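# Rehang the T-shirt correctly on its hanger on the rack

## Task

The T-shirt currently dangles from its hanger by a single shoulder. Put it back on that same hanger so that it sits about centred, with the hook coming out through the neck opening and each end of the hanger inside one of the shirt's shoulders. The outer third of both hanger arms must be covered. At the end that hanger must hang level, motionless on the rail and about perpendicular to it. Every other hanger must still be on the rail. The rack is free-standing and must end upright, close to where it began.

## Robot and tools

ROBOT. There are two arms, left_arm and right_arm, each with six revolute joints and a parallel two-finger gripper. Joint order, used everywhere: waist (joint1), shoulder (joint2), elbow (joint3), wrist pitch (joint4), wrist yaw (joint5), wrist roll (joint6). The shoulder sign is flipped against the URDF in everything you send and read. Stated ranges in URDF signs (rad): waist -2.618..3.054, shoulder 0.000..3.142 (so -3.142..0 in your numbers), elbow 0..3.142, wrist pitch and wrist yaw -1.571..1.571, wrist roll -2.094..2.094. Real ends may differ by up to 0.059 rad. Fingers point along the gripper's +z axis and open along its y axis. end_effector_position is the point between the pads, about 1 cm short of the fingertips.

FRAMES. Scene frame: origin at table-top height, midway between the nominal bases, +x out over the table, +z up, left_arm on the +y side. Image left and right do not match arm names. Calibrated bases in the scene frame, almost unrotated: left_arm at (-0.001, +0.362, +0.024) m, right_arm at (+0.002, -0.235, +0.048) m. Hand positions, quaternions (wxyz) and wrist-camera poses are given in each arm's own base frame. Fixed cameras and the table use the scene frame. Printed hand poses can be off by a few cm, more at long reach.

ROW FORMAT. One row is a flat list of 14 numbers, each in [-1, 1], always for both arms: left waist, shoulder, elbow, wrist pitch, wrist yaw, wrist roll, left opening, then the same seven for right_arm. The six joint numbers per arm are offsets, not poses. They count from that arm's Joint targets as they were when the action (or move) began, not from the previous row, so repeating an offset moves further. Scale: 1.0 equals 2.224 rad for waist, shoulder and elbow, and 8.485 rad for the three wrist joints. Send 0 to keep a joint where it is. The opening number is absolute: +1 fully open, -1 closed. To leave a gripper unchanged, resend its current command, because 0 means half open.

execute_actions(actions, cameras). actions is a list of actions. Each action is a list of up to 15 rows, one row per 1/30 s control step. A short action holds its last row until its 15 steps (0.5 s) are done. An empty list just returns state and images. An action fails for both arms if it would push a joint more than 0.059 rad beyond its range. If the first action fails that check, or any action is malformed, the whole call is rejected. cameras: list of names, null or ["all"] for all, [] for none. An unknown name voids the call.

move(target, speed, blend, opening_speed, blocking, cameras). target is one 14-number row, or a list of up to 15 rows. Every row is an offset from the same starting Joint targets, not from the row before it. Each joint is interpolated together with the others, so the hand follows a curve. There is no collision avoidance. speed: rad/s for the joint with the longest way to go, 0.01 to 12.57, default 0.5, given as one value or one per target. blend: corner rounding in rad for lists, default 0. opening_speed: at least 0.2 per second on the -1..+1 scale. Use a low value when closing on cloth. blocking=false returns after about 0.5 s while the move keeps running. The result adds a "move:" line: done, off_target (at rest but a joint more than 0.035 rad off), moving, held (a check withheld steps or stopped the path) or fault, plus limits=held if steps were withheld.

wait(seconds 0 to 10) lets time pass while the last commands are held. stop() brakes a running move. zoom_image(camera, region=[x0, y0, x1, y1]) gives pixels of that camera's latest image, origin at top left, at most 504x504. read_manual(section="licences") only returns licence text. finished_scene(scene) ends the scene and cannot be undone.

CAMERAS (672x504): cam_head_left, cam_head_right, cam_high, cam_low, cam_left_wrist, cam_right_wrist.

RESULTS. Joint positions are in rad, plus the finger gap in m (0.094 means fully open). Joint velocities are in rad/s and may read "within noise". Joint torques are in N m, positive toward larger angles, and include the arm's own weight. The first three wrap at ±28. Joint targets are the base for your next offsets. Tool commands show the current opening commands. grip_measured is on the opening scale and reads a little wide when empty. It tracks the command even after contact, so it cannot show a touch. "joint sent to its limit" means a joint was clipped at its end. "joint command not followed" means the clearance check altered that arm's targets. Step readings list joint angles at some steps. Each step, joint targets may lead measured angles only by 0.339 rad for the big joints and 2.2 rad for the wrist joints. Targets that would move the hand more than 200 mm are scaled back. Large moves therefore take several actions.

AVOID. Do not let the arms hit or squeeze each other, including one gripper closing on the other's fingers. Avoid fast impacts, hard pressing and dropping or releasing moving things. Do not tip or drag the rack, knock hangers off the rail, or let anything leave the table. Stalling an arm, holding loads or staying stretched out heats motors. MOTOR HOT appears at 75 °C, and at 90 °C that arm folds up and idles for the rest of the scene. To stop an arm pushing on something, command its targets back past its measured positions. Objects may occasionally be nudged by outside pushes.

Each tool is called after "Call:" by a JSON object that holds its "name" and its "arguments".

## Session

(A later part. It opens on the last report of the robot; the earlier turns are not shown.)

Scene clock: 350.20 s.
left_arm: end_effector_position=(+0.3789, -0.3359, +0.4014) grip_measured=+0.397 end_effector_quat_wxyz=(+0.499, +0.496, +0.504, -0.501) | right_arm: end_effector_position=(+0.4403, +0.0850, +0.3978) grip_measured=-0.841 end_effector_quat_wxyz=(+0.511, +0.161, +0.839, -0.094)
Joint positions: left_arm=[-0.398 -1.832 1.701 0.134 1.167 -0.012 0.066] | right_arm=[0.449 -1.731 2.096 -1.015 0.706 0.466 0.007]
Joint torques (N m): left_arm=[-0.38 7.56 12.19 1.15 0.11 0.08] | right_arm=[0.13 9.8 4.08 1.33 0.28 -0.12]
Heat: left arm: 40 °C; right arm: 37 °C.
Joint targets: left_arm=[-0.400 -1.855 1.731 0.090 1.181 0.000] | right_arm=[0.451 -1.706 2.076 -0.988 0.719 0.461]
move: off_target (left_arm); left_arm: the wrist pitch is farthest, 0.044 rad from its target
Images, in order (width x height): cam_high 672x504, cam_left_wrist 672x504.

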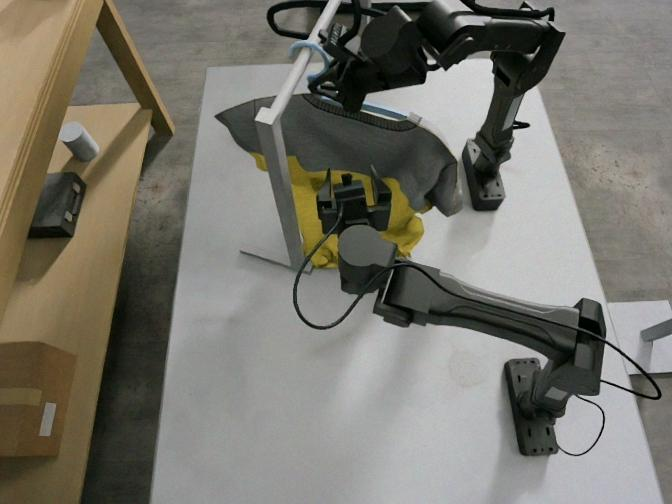

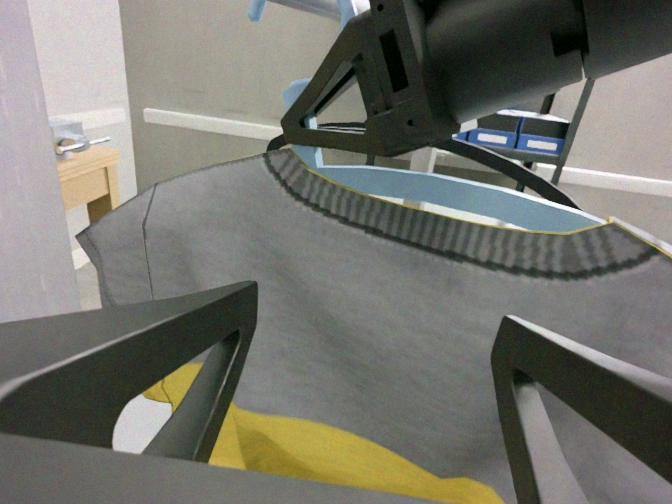

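Call:
{"name": "move", "arguments": {"target": [[-0.0957, 0.2221, -0.2743, 0.0341, -0.0623, -0.0122, 0.4, 0, 0, 0, 0, 0, 0, -0.95], [-0.3354, 0.2927, -0.3894, 0.0563, -0.1604, 0.0065, 0.4, 0, 0, 0, 0, 0, 0, -0.95], [-0.4802, 0.2037, -0.2446, 0.0344, -0.2329, 0.0189, 0.4, 0, 0, 0, 0, 0, 0, -0.95]], "speed": 0.8, "blend": 0.1, "cameras": ["cam_left_wrist", "cam_high", "cam_head_right"]}}

Scene clock: 355.73 s.
left_arm: end_effector_position=(+0.1696, -0.4003, +0.4194) grip_measured=+0.397 end_effector_quat_wxyz=(+0.714, +0.218, +0.619, -0.245) | right_arm: end_effector_position=(+0.4403, +0.0850, +0.3978) grip_measured=-0.841 end_effector_quat_wxyz=(+0.511, +0.161, +0.839, -0.094)
Joint positions: left_arm=[-1.468 -1.385 1.156 0.427 -0.79 0.149 0.066] | right_arm=[0.449 -1.731 2.096 -1.015 0.706 0.466 0.007]
Joint torques (N m): left_arm=[0.05 3.9 12.3 1.17 0.01 0.06] | right_arm=[0.12 9.8 4.07 1.33 0.27 -0.11]
Heat: left arm: 41 °C; right arm: 38 °C.
Joint targets: left_arm=[-1.468 -1.402 1.187 0.382 -0.795 0.160] | right_arm=[0.451 -1.706 2.076 -0.988 0.719 0.461]
move: off_target (left_arm); left_arm: the wrist pitch is farthest, 0.045 rad from its target
Images, in order (width x height): cam_head_right 672x504, cam_high 672x504, cam_left_wrist 672x504.

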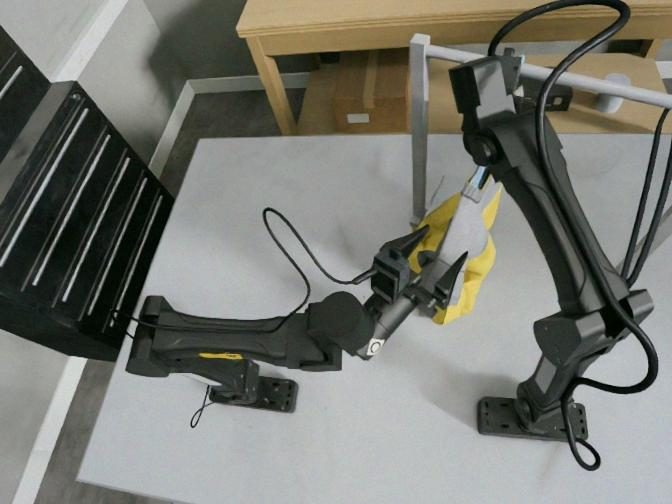

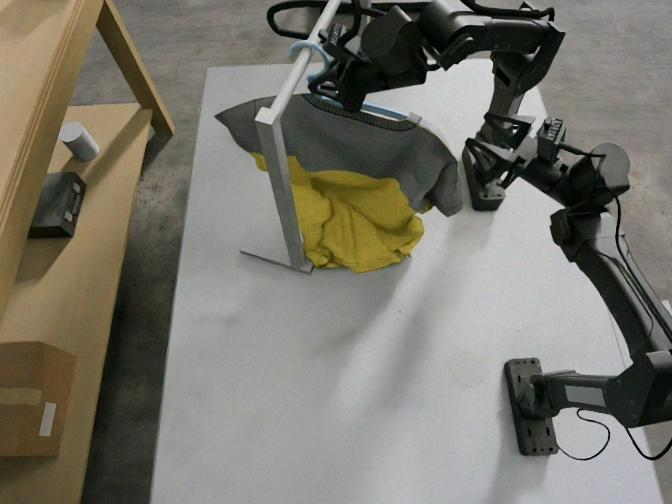

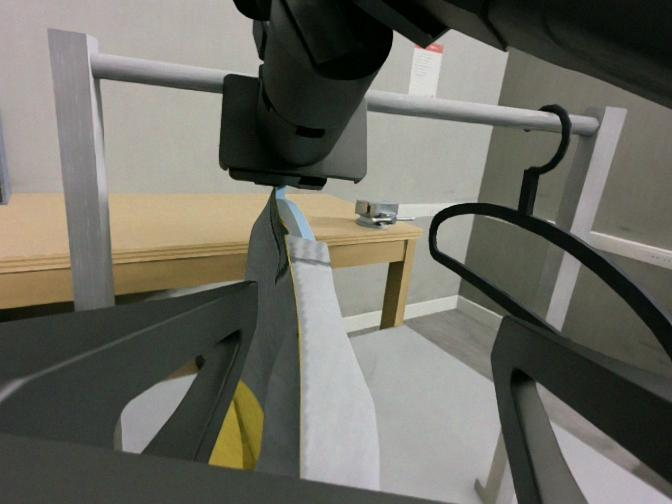

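Call:
{"name": "move", "arguments": {"target": [0.0265, -0.0139, -0.1502, 0.0431, 0.0094, -0.0040, 0.6, 0, 0, 0, 0, 0, 0, -0.95], "speed": 0.4, "cameras": ["cam_left_wrist", "cam_high", "cam_low"]}}

Scene clock: 358.60 s.
left_arm: end_effector_position=(+0.1844, -0.3968, +0.3394) grip_measured=+0.597 end_effector_quat_wxyz=(+0.710, +0.222, +0.622, -0.244) | right_arm: end_effector_position=(+0.4403, +0.0850, +0.3978) grip_measured=-0.841 end_effector_quat_wxyz=(+0.511, +0.161, +0.839, -0.094)
Joint positions: left_arm=[-1.414 -1.419 0.876 0.717 -0.732 0.129 0.075] | right_arm=[0.449 -1.731 2.096 -1.015 0.706 0.466 0.007]
Joint torques (N m): left_arm=[0.21 4.29 7.1 1.99 0.19 -0.05] | right_arm=[0.13 9.81 4.07 1.34 0.27 -0.12]
Heat: left arm: 41 °C; right arm: 38 °C.
Joint targets: left_arm=[-1.409 -1.433 0.853 0.748 -0.715 0.126] | right_arm=[0.451 -1.706 2.076 -0.988 0.719 0.461]
move: done
Images, in order (width x height): cam_high 672x504, cam_low 672x504, cam_left_wrist 672x504.

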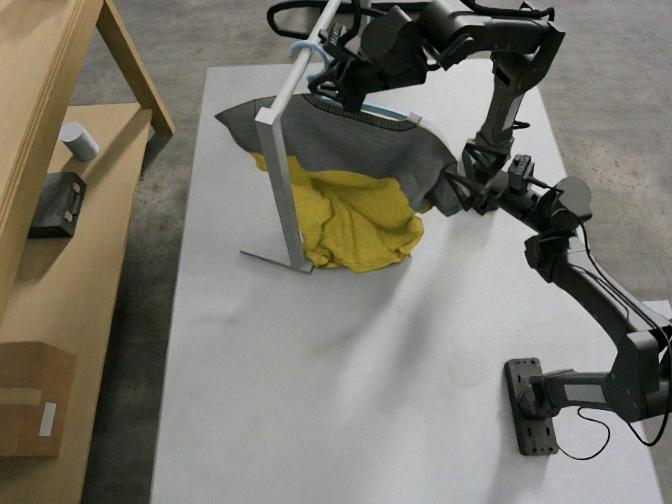

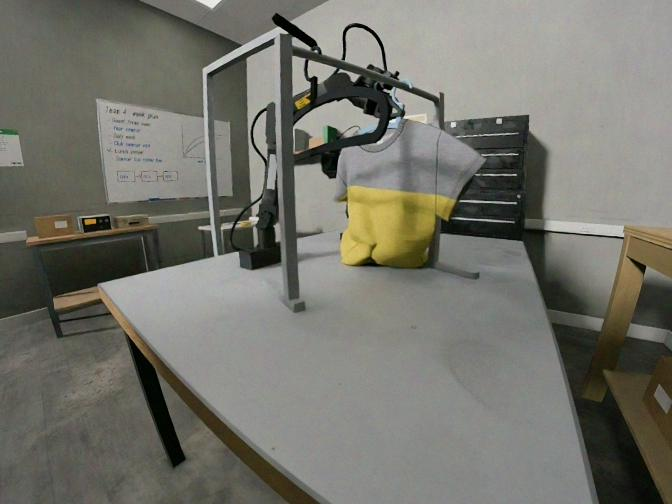

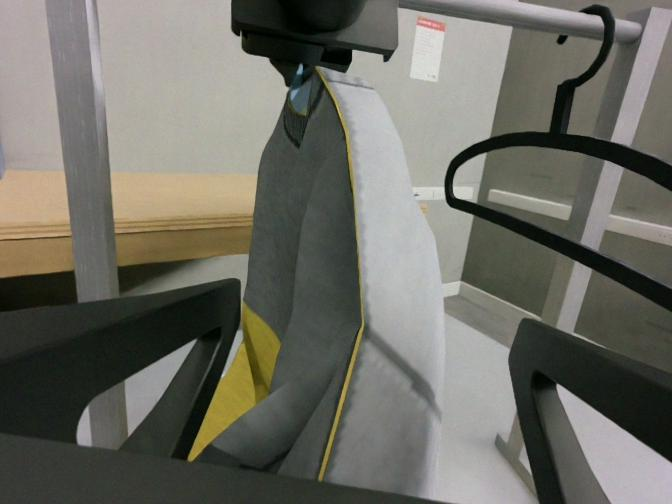

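Call:
{"name": "move", "arguments": {"target": [[0, -0.0053, -0.0121, 0.0046, 0, 0, 0.6, 0, 0, 0, 0, 0, 0, -0.95], [0, -0.0053, -0.0121, 0.0046, 0, 0, -1.0, 0, 0, 0, 0, 0, 0, -0.95]], "speed": 0.3, "opening_speed": 1.2, "cameras": ["cam_left_wrist", "cam_high"]}}

Scene clock: 362.17 s.
left_arm: end_effector_position=(+0.1841, -0.3965, +0.3329) grip_measured=-0.984 end_effector_quat_wxyz=(+0.711, +0.221, +0.620, -0.246) | right_arm: end_effector_position=(+0.4403, +0.0850, +0.3978) grip_measured=-0.841 end_effector_quat_wxyz=(+0.511, +0.161, +0.839, -0.094)
Joint positions: left_arm=[-1.414 -1.428 0.851 0.757 -0.73 0.129 0.001] | right_arm=[0.449 -1.731 2.096 -1.015 0.706 0.466 0.007]
Joint torques (N m): left_arm=[0.42 4.25 6.71 1.99 0.19 -0.01] | right_arm=[0.14 9.78 4.08 1.32 0.28 -0.12]
Heat: left arm: 41 °C; right arm: 38 °C.
Joint targets: left_arm=[-1.409 -1.445 0.826 0.787 -0.715 0.126] | right_arm=[0.451 -1.706 2.076 -0.988 0.719 0.461]
move: done
Images, in order (width x height): cam_high 672x504, cam_left_wrist 672x504.

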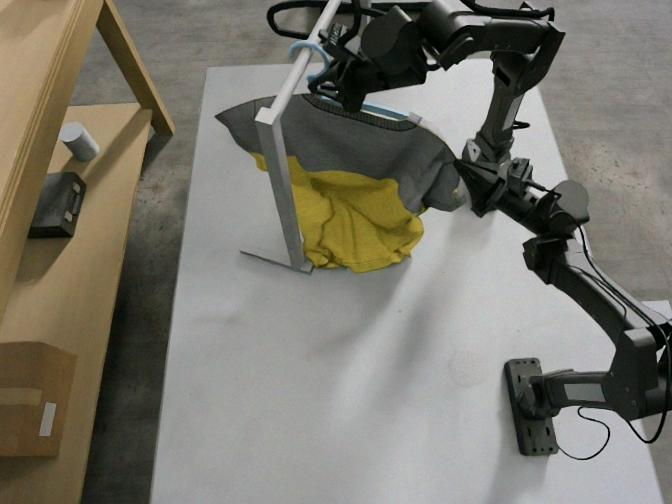

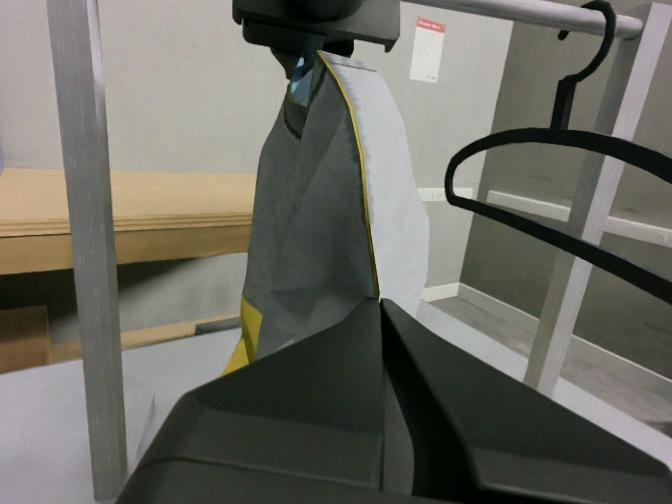

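Call:
{"name": "move", "arguments": {"target": [-0.0198, 0.0144, 0.1219, -0.0358, -0.0071, 0.0030, -1.0, 0, 0, 0, 0, 0, 0, -0.95], "speed": 0.5, "cameras": ["cam_left_wrist", "cam_high"]}}

Scene clock: 364.17 s.
left_arm: end_effector_position=(+0.1767, -0.4098, +0.3826) grip_measured=-0.984 end_effector_quat_wxyz=(+0.709, +0.226, +0.625, -0.237) | right_arm: end_effector_position=(+0.4405, +0.0851, +0.3981) grip_measured=-0.841 end_effector_quat_wxyz=(+0.511, +0.161, +0.839, -0.093)
Joint positions: left_arm=[-1.448 -1.428 1.069 0.524 -0.772 0.14 0.001] | right_arm=[0.449 -1.731 2.096 -1.013 0.706 0.466 0.007]
Joint torques (N m): left_arm=[-0.53 6.95 12.14 1.3 -0.01 0.1] | right_arm=[0.1 9.81 4.05 1.32 0.28 -0.11]
Heat: left arm: 41 °C; right arm: 38 °C.
Joint targets: left_arm=[-1.453 -1.413 1.097 0.483 -0.776 0.152] | right_arm=[0.451 -1.706 2.076 -0.988 0.719 0.461]
move: off_target (left_arm); left_arm: the wrist pitch is farthest, 0.040 rad from its target
Images, in order (width x height): cam_high 672x504, cam_left_wrist 672x504.

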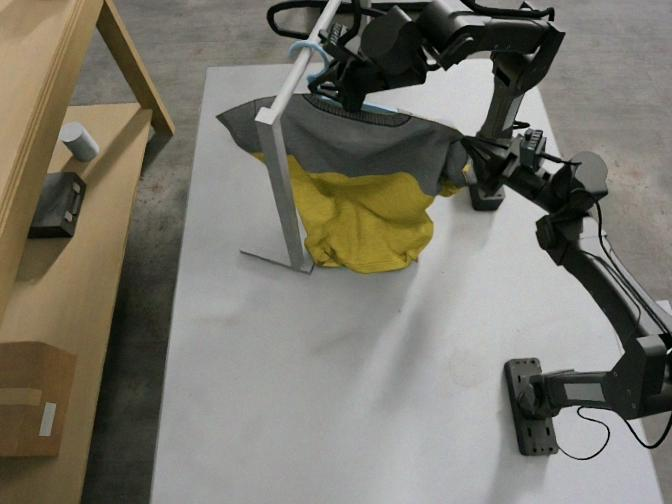

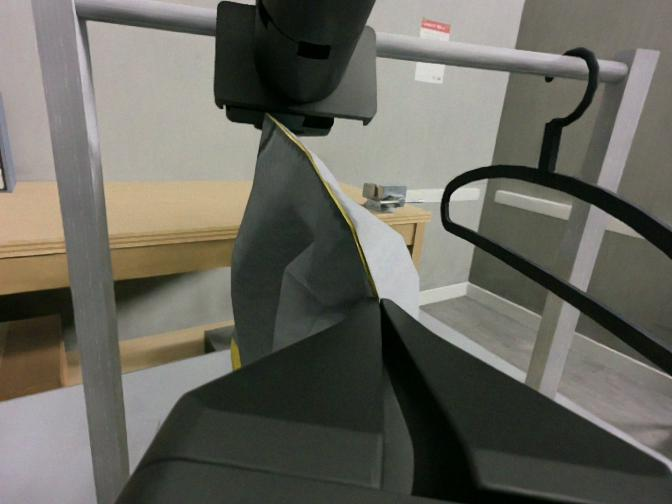

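Call:
{"name": "move", "arguments": {"target": [[0.0818, -0.0436, 0.0827, 0.0, 0.0364, -0.0044, -1.0, 0, 0, 0, 0, 0, 0, -0.95], [0.1772, -0.1025, 0.1147, 0.0125, 0.0867, -0.0167, -1.0, 0, 0, 0, 0, 0, 0, -0.95]], "speed": 0.5, "blend": 0.08}}

Scene clock: 366.63 s.
left_arm: end_effector_position=(+0.2638, -0.4521, +0.4333) grip_measured=-0.984 end_effector_quat_wxyz=(+0.695, +0.293, +0.533, -0.383) | right_arm: end_effector_position=(+0.4406, +0.0849, +0.3984) grip_measured=-0.841 end_effector_quat_wxyz=(+0.512, +0.159, +0.839, -0.095)
Joint positions: left_arm=[-1.063 -1.615 1.321 0.557 -0.055 0.012 0.001] | right_arm=[0.449 -1.731 2.096 -1.012 0.708 0.46 0.007]
Joint torques (N m): left_arm=[0.46 5.79 12.55 2.12 0.07 -0.01] | right_arm=[0.13 9.81 4.08 1.31 0.27 -0.06]
Heat: left arm: 41 °C; right arm: 38 °C.
Joint targets: left_arm=[-1.059 -1.640 1.352 0.589 -0.040 0.010] | right_arm=[0.451 -1.706 2.076 -0.988 0.719 0.461]
move: done

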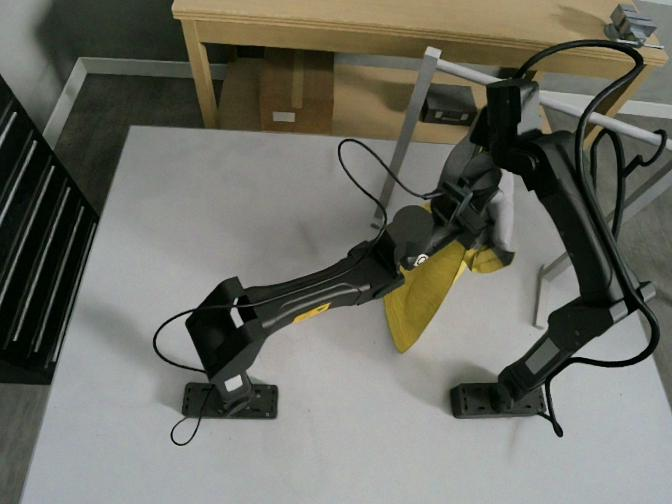

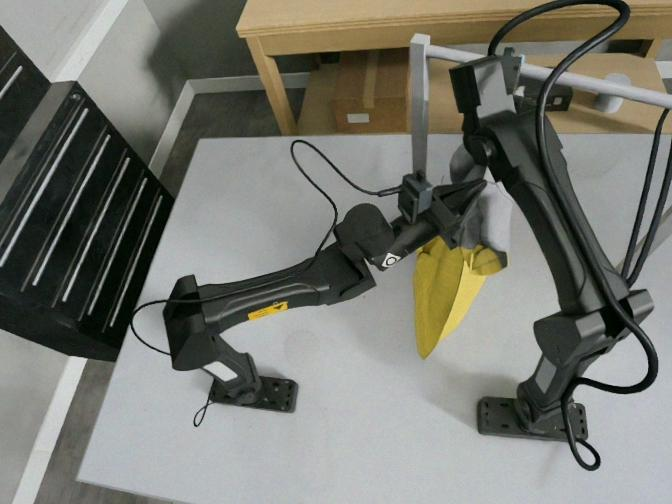

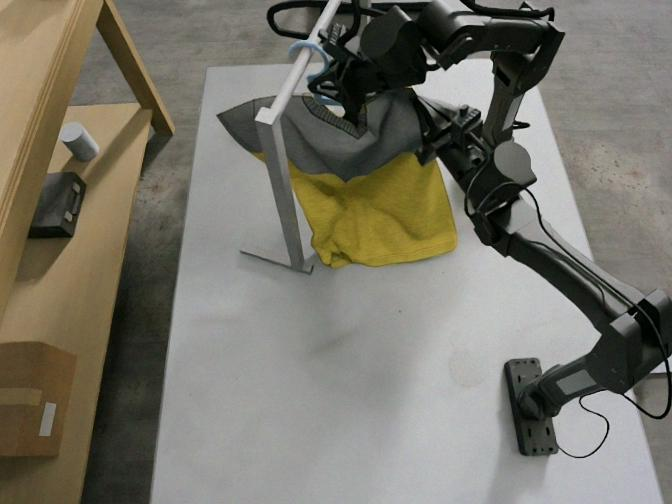

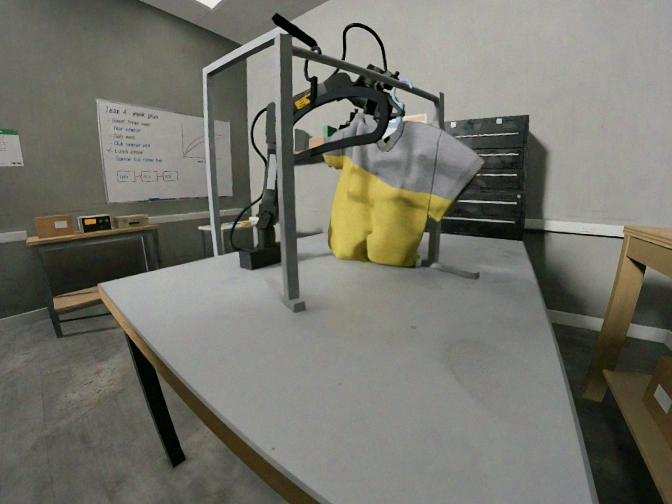

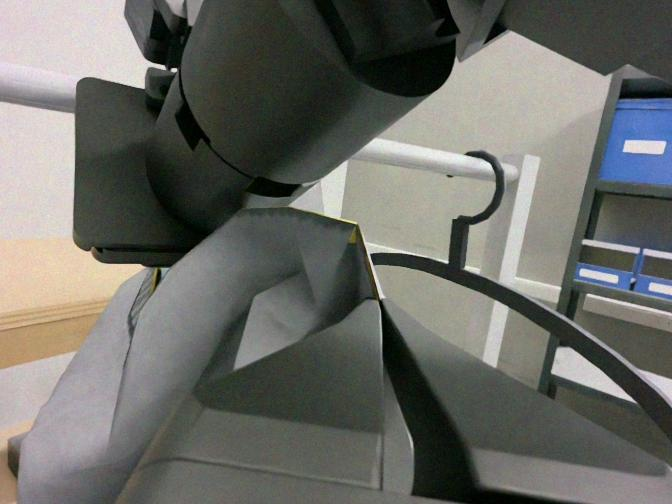

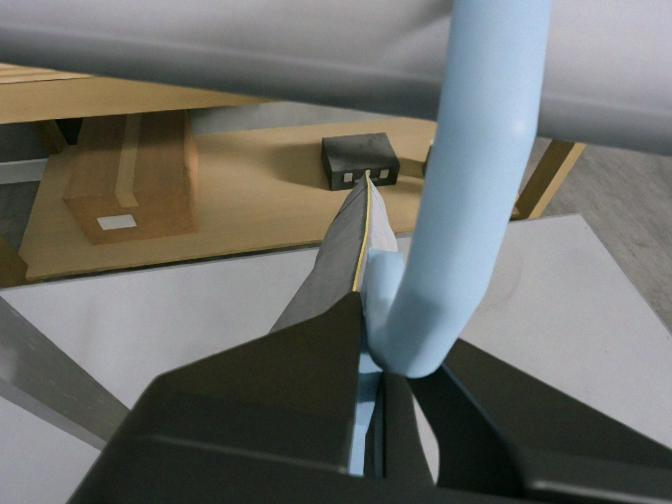

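Call:
{"name": "move", "arguments": {"target": [[0.0935, 0.1016, -0.0715, -0.0231, 0.0251, -0.0052, -1.0, 0, 0, 0, 0, 0, 0, -0.95], [0.0935, 0.1016, -0.0715, -0.0231, 0.0251, -0.0052, -1.0, -0.0022, -0.0733, 0.1670, -0.0429, -0.0083, 0.0111, -0.95]], "speed": 0.6, "cameras": ["cam_high", "cam_low", "cam_left_wrist", "cam_head_right"]}}

Scene clock: 370.60 s.
left_arm: end_effector_position=(+0.2888, -0.3772, +0.4430) grip_measured=-0.984 end_effector_quat_wxyz=(+0.681, +0.311, +0.541, -0.384) | right_arm: end_effector_position=(+0.4294, +0.0894, +0.4007) grip_measured=-0.841 end_effector_quat_wxyz=(+0.461, +0.166, +0.868, -0.081)
Joint positions: left_arm=[-0.853 -1.428 1.218 0.438 0.178 -0.032 0.001] | right_arm=[0.45 -1.863 2.409 -1.325 0.645 0.551 0.007]
Joint torques (N m): left_arm=[0.05 6.89 7.15 1.36 -0.01 -0.03] | right_arm=[-0.28 7.47 7.57 0.78 0.21 0.05]
Heat: left arm: 41 °C; right arm: 38 °C.
Joint targets: left_arm=[-0.851 -1.414 1.193 0.393 0.173 -0.034] | right_arm=[0.447 -1.869 2.448 -1.352 0.648 0.555]
move: off_target (left_arm, right_arm); left_arm: the wrist pitch is farthest, 0.045 rad from its target; right_arm: the elbow is farthest, 0.038 rad from its target
Images, in order (width x height): cam_head_right 672x504, cam_high 672x504, cam_low 672x504, cam_left_wrist 672x504.

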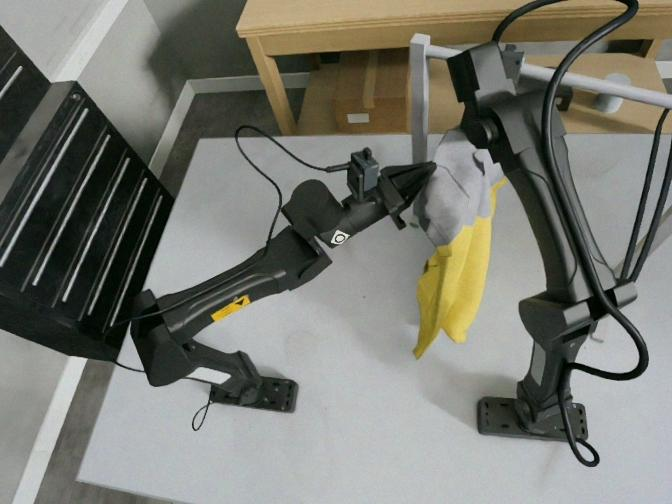

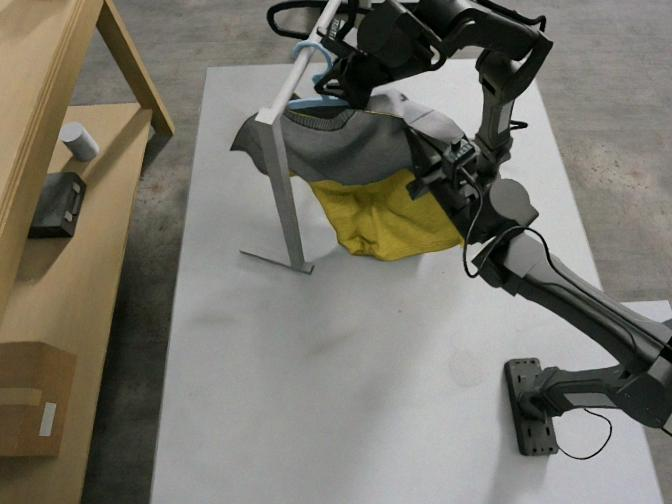

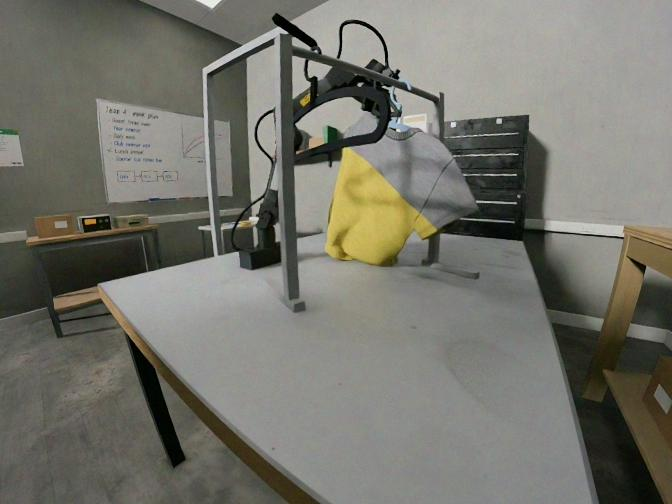

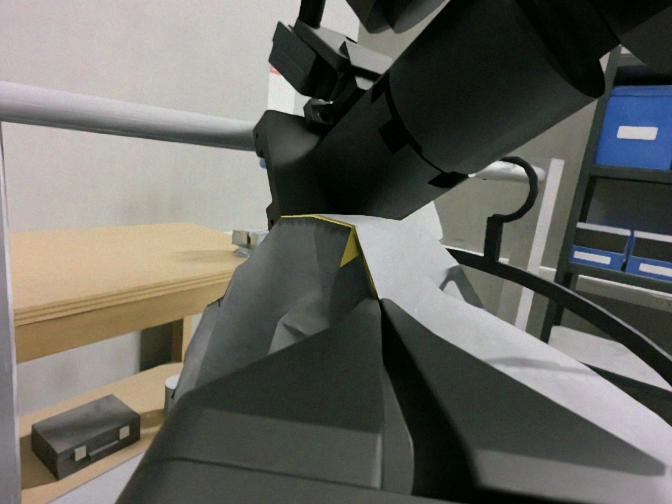

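Call:
{"name": "zoom_image", "arguments": {"camera": "cam_high", "region": [220, 40, 480, 235]}}

Call:
{"name": "zoom_image", "arguments": {"camera": "cam_low", "region": [310, 70, 510, 280]}}

Scaled by 1.938 from the camera's image (finer frame: 960x720).

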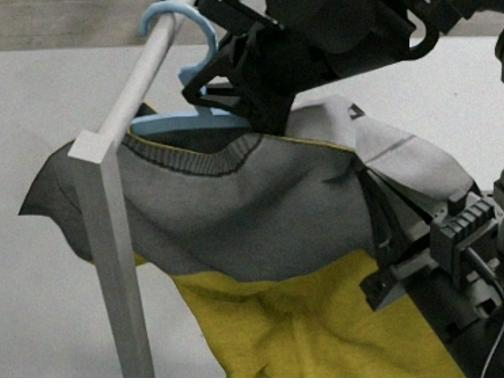

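Scaled by 2.400 from the camera's image (finer frame: 960x720).

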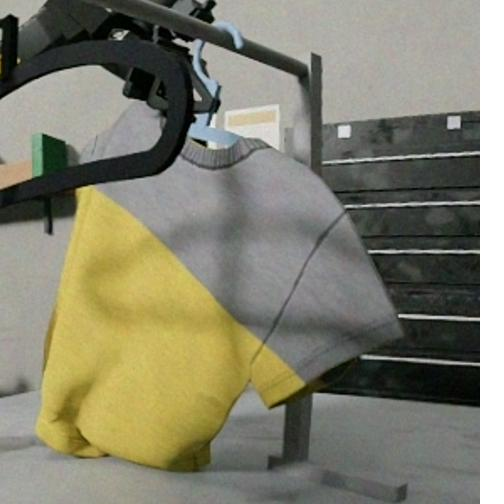

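Call:
{"name": "move", "arguments": {"target": [[0, 0, 0, 0, 0, 0, -1.0, 0.0011, 0.0367, -0.0835, 0.0215, 0.0042, -0.0056, -0.95], [0, 0, 0, 0, 0, 0, -1.0, 0, 0, 0, 0, 0, 0, -0.95], [0, 0, 0, 0, 0, 0, -1.0, 0.0011, 0.0367, -0.0835, 0.0215, 0.0042, -0.0056, -0.95], [0, 0, 0, 0, 0, 0, -1.0, 0, 0, 0, 0, 0, 0, -0.95]], "speed": 0.9, "cameras": ["cam_high", "cam_low"]}}

Call:
{"name": "zoom_image", "arguments": {"camera": "cam_high", "region": [220, 40, 480, 235]}}

Scene clock: 373.30 s.
left_arm: end_effector_position=(+0.2890, -0.3774, +0.4415) grip_measured=-0.984 end_effector_quat_wxyz=(+0.679, +0.312, +0.543, -0.383) | right_arm: end_effector_position=(+0.4289, +0.0891, +0.4008) grip_measured=-0.841 end_effector_quat_wxyz=(+0.461, +0.166, +0.868, -0.081)
Joint positions: left_arm=[-0.853 -1.428 1.218 0.432 0.178 -0.032 0.001] | right_arm=[0.45 -1.862 2.409 -1.326 0.645 0.549 0.007]
Joint torques (N m): left_arm=[0.2 7.01 6.98 1.48 -0.03 -0.04] | right_arm=[-0.25 7.31 7.56 0.78 0.21 0.05]
Heat: left arm: 41 °C; right arm: 38 °C.
Joint targets: left_arm=[-0.851 -1.414 1.193 0.393 0.173 -0.034] | right_arm=[0.447 -1.869 2.448 -1.352 0.648 0.555]
move: off_target (left_arm, right_arm); left_arm: the wrist pitch is farthest, 0.039 rad from its target; right_arm: the elbow is farthest, 0.039 rad from its target

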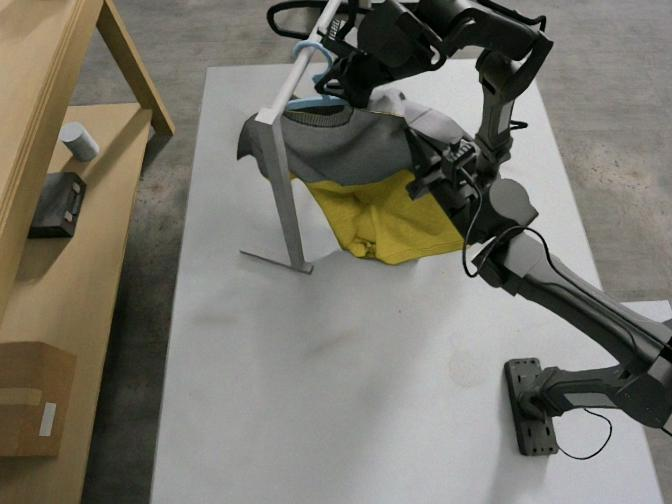

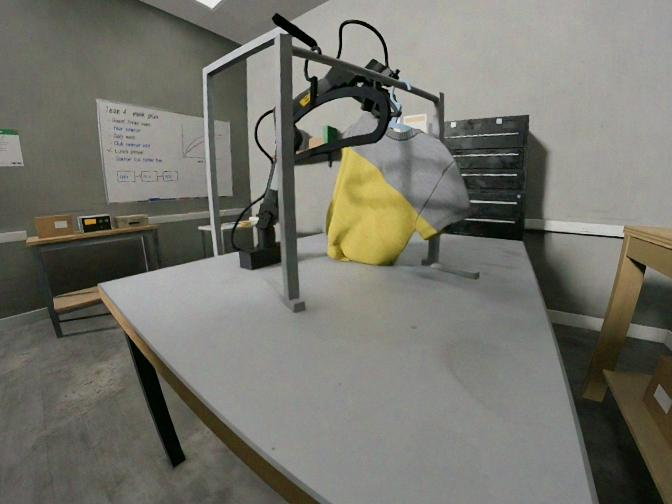

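Scaled by 1.938 from the camera's image (finer frame: 960x720).

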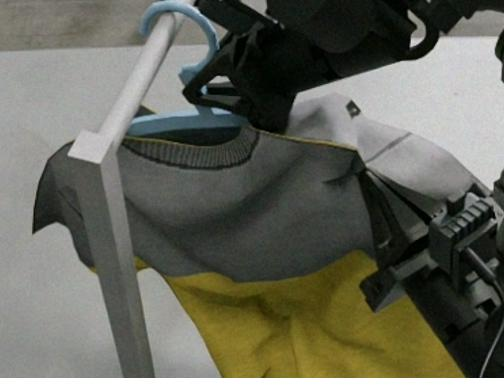

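Call:
{"name": "zoom_image", "arguments": {"camera": "cam_low", "region": [310, 70, 510, 280]}}

Scaled by 2.400 from the camera's image (finer frame: 960x720).

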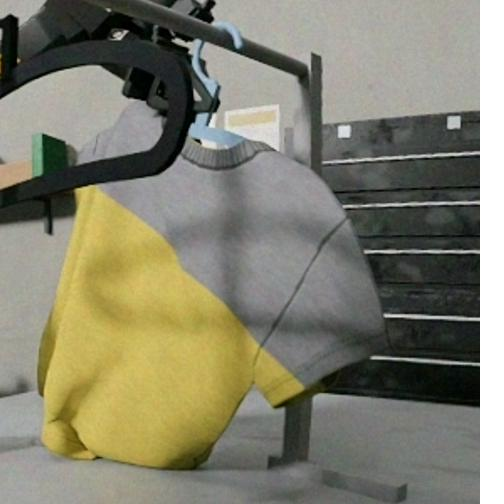

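Call:
{"name": "move", "arguments": {"target": [[0, 0, 0, 0, 0, 0, -1.0, 0.0022, 0.0733, -0.1670, 0.0429, 0.0083, -0.0111, -0.95], [-0.1583, 0.0085, -0.0243, 0, -0.0569, 0.0111, -1.0, 0.0022, 0.0733, -0.1670, 0.0429, 0.0083, -0.0111, -0.95]], "speed": 0.5}}

Scene clock: 377.33 s.
left_arm: end_effector_position=(+0.2238, -0.4156, +0.4180) grip_measured=-0.984 end_effector_quat_wxyz=(+0.690, +0.273, +0.585, -0.327) | right_arm: end_effector_position=(+0.4407, +0.0851, +0.3983) grip_measured=-0.841 end_effector_quat_wxyz=(+0.511, +0.158, +0.839, -0.096)
Joint positions: left_arm=[-1.195 -1.419 1.166 0.428 -0.312 0.048 0.001] | right_arm=[0.45 -1.732 2.096 -1.012 0.708 0.459 0.007]
Joint torques (N m): left_arm=[-0.69 7.94 7.15 1.5 -0.01 0.13] | right_arm=[0.09 9.84 4.08 1.31 0.27 -0.05]
Heat: left arm: 41 °C; right arm: 38 °C.
Joint targets: left_arm=[-1.203 -1.396 1.139 0.393 -0.310 0.060] | right_arm=[0.451 -1.706 2.076 -0.988 0.719 0.461]
move: done

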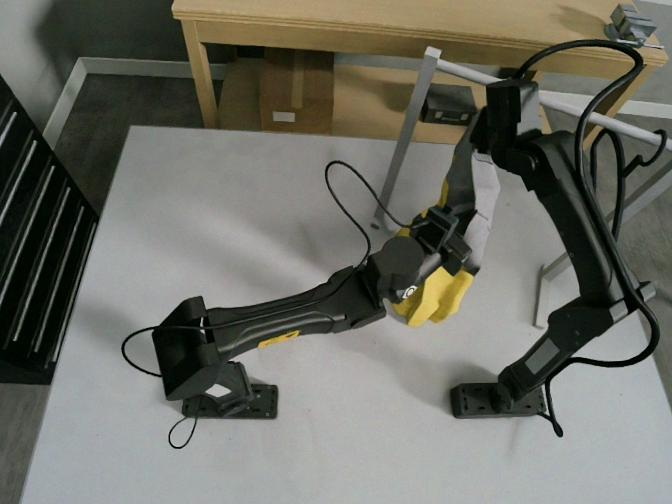

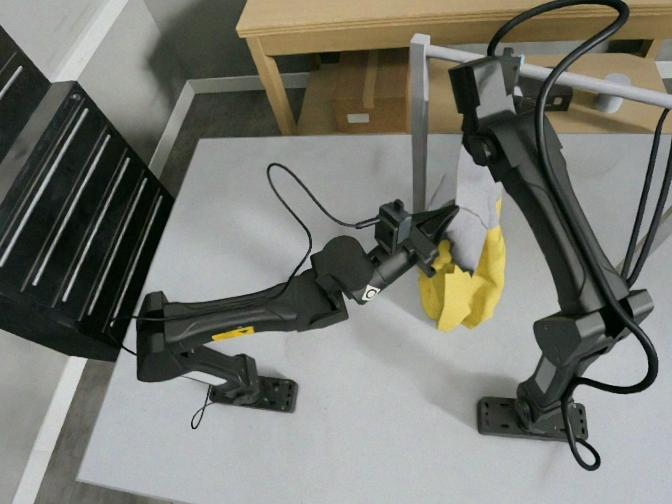

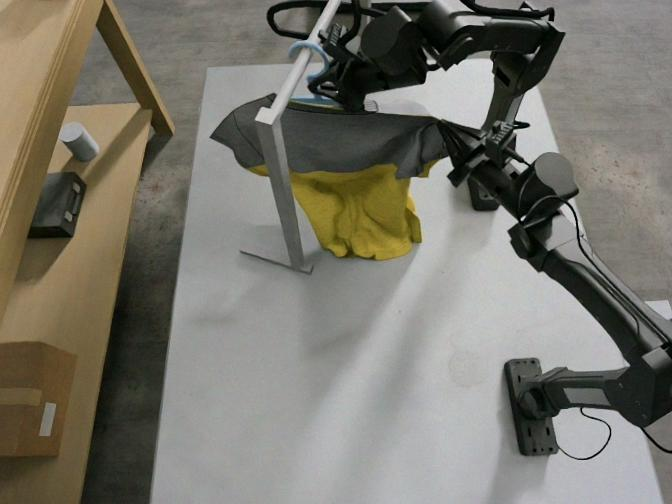

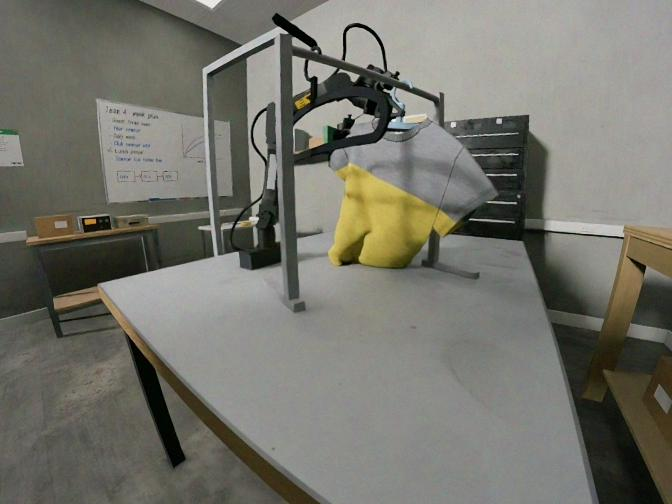

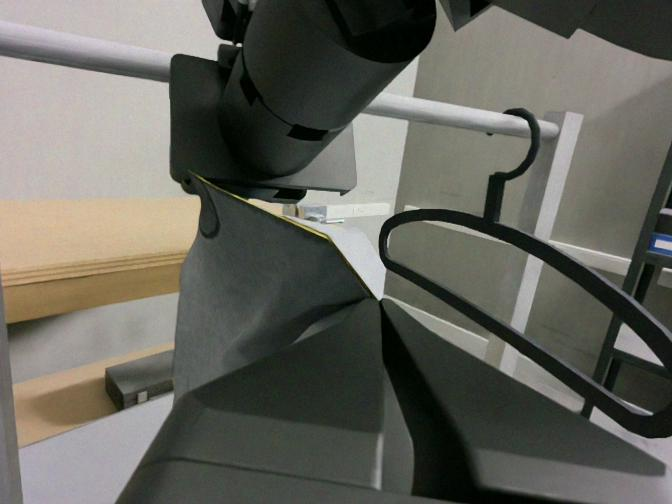

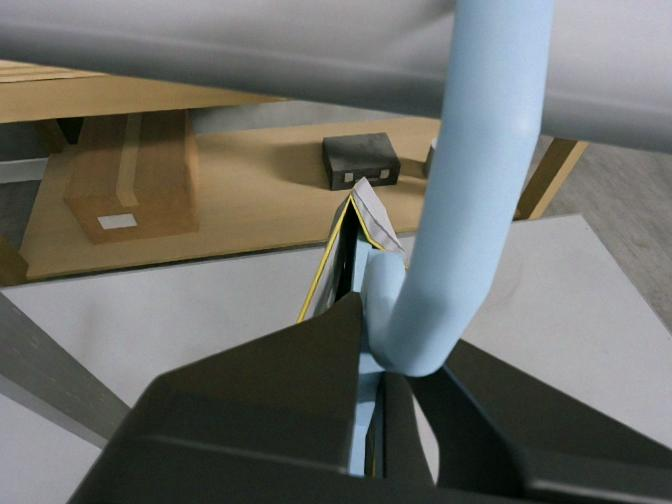

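Call:
{"name": "zoom_image", "arguments": {"camera": "cam_high", "region": [200, 40, 480, 250]}}

Call:
{"name": "zoom_image", "arguments": {"camera": "cam_low", "region": [310, 70, 510, 280]}}

Scaled by 1.800 from the camera's image (finer frame: 960x720).

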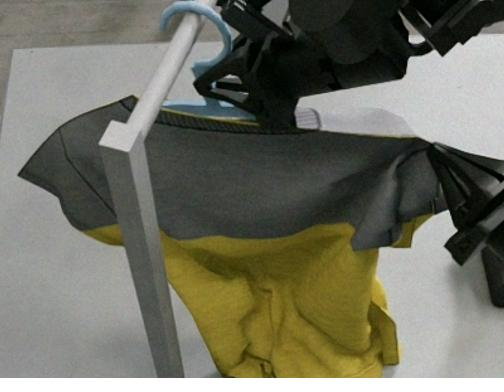

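Scaled by 2.400 from the camera's image (finer frame: 960x720).

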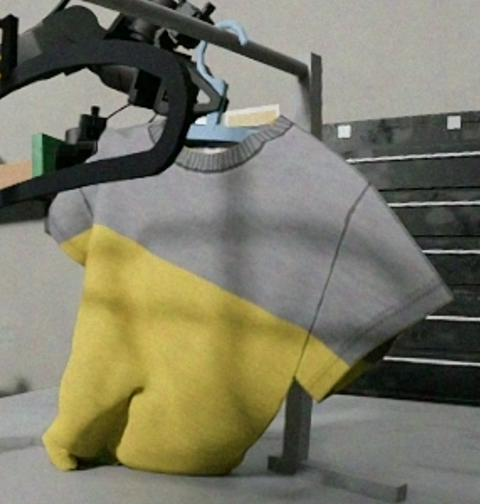

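Call:
{"name": "move", "arguments": {"target": [-0.0238, 0, -0.0427, 0.0161, -0.0165, 0.0018, -1.0, 0, 0, 0, 0, 0, 0, -0.95], "speed": 0.3, "cameras": ["cam_left_wrist", "cam_high", "cam_low"]}}

Scene clock: 379.37 s.
left_arm: end_effector_position=(+0.2162, -0.4088, +0.3991) grip_measured=-0.984 end_effector_quat_wxyz=(+0.701, +0.246, +0.596, -0.306) | right_arm: end_effector_position=(+0.4412, +0.0849, +0.3977) grip_measured=-0.841 end_effector_quat_wxyz=(+0.512, +0.158, +0.839, -0.097)
Joint positions: left_arm=[-1.252 -1.408 1.075 0.522 -0.442 0.062 0.001] | right_arm=[0.45 -1.732 2.091 -1.007 0.711 0.457 0.007]
Joint torques (N m): left_arm=[-0.36 6.76 6.48 1.87 -0.07 0.16] | right_arm=[0.1 9.87 4.36 1.26 0.24 -0.04]
Heat: left arm: 41 °C; right arm: 38 °C.
Joint targets: left_arm=[-1.256 -1.396 1.044 0.530 -0.450 0.075] | right_arm=[0.451 -1.706 2.076 -0.988 0.719 0.461]
move: done
Images, in order (width x height): cam_high 672x504, cam_low 672x504, cam_left_wrist 672x504.

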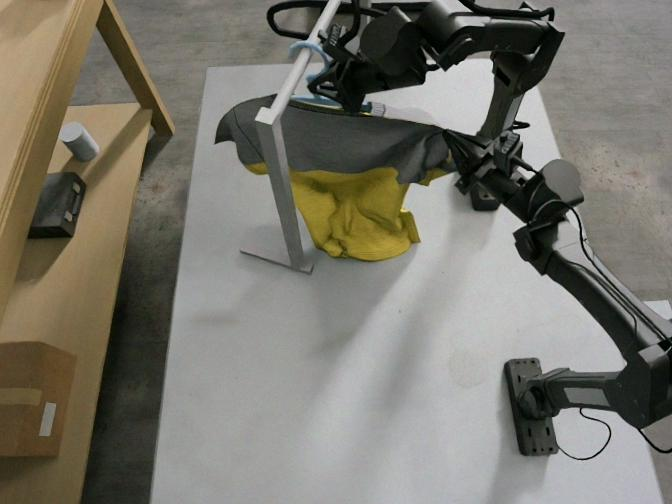

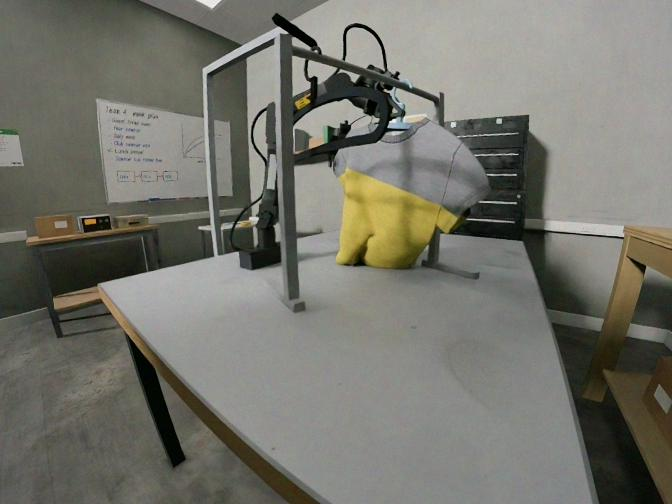

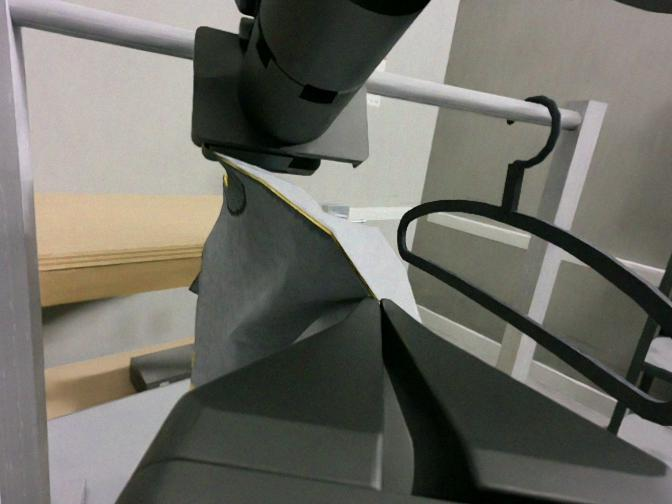

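Call:
{"name": "move", "arguments": {"target": [[0, -0.0061, -0.0137, 0.0052, 0, 0, -1.0, 0, 0, 0, 0, 0, 0, -0.95], [0, -0.0061, -0.0137, 0.0052, 0, 0, -0.5, 0, 0, 0, 0, 0, 0, -0.95]], "speed": 0.3, "opening_speed": 0.5, "cameras": ["cam_left_wrist", "cam_high", "cam_low"]}}

Scene clock: 382.10 s.
left_arm: end_effector_position=(+0.2163, -0.4067, +0.3933) grip_measured=-0.503 end_effector_quat_wxyz=(+0.704, +0.241, +0.593, -0.307) | right_arm: end_effector_position=(+0.4412, +0.0849, +0.3977) grip_measured=-0.841 end_effector_quat_wxyz=(+0.512, +0.158, +0.839, -0.097)
Joint positions: left_arm=[-1.252 -1.408 1.04 0.571 -0.447 0.063 0.023] | right_arm=[0.45 -1.732 2.091 -1.007 0.711 0.457 0.007]
Joint torques (N m): left_arm=[-0.44 5.53 7.01 1.8 -0.02 0.17] | right_arm=[0.1 9.84 4.34 1.26 0.24 -0.04]
Heat: left arm: 42 °C; right arm: 38 °C.
Joint targets: left_arm=[-1.256 -1.409 1.014 0.574 -0.450 0.075] | right_arm=[0.451 -1.706 2.076 -0.988 0.719 0.461]
move: done
Images, in order (width x height): cam_high 672x504, cam_low 672x504, cam_left_wrist 672x504.

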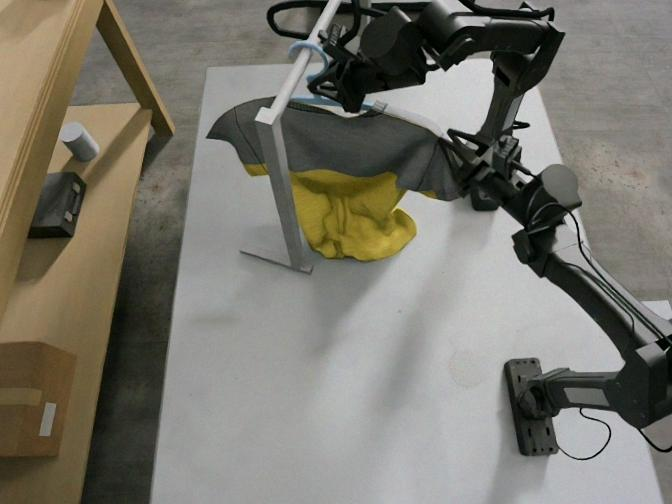

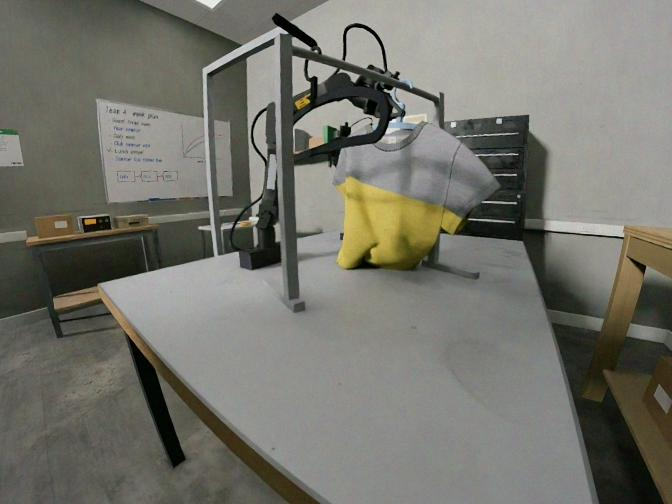

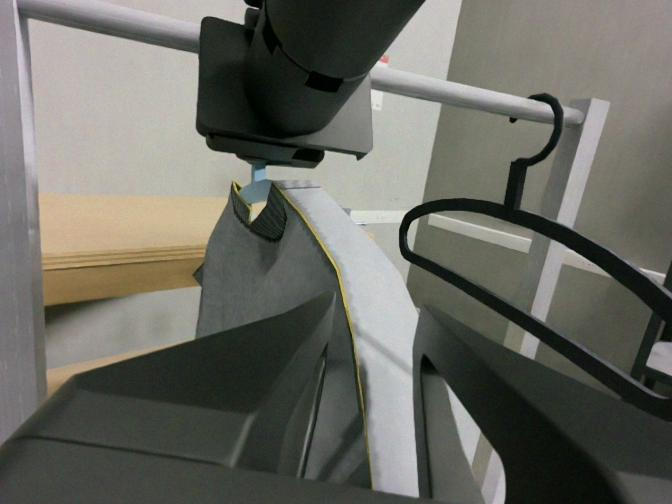

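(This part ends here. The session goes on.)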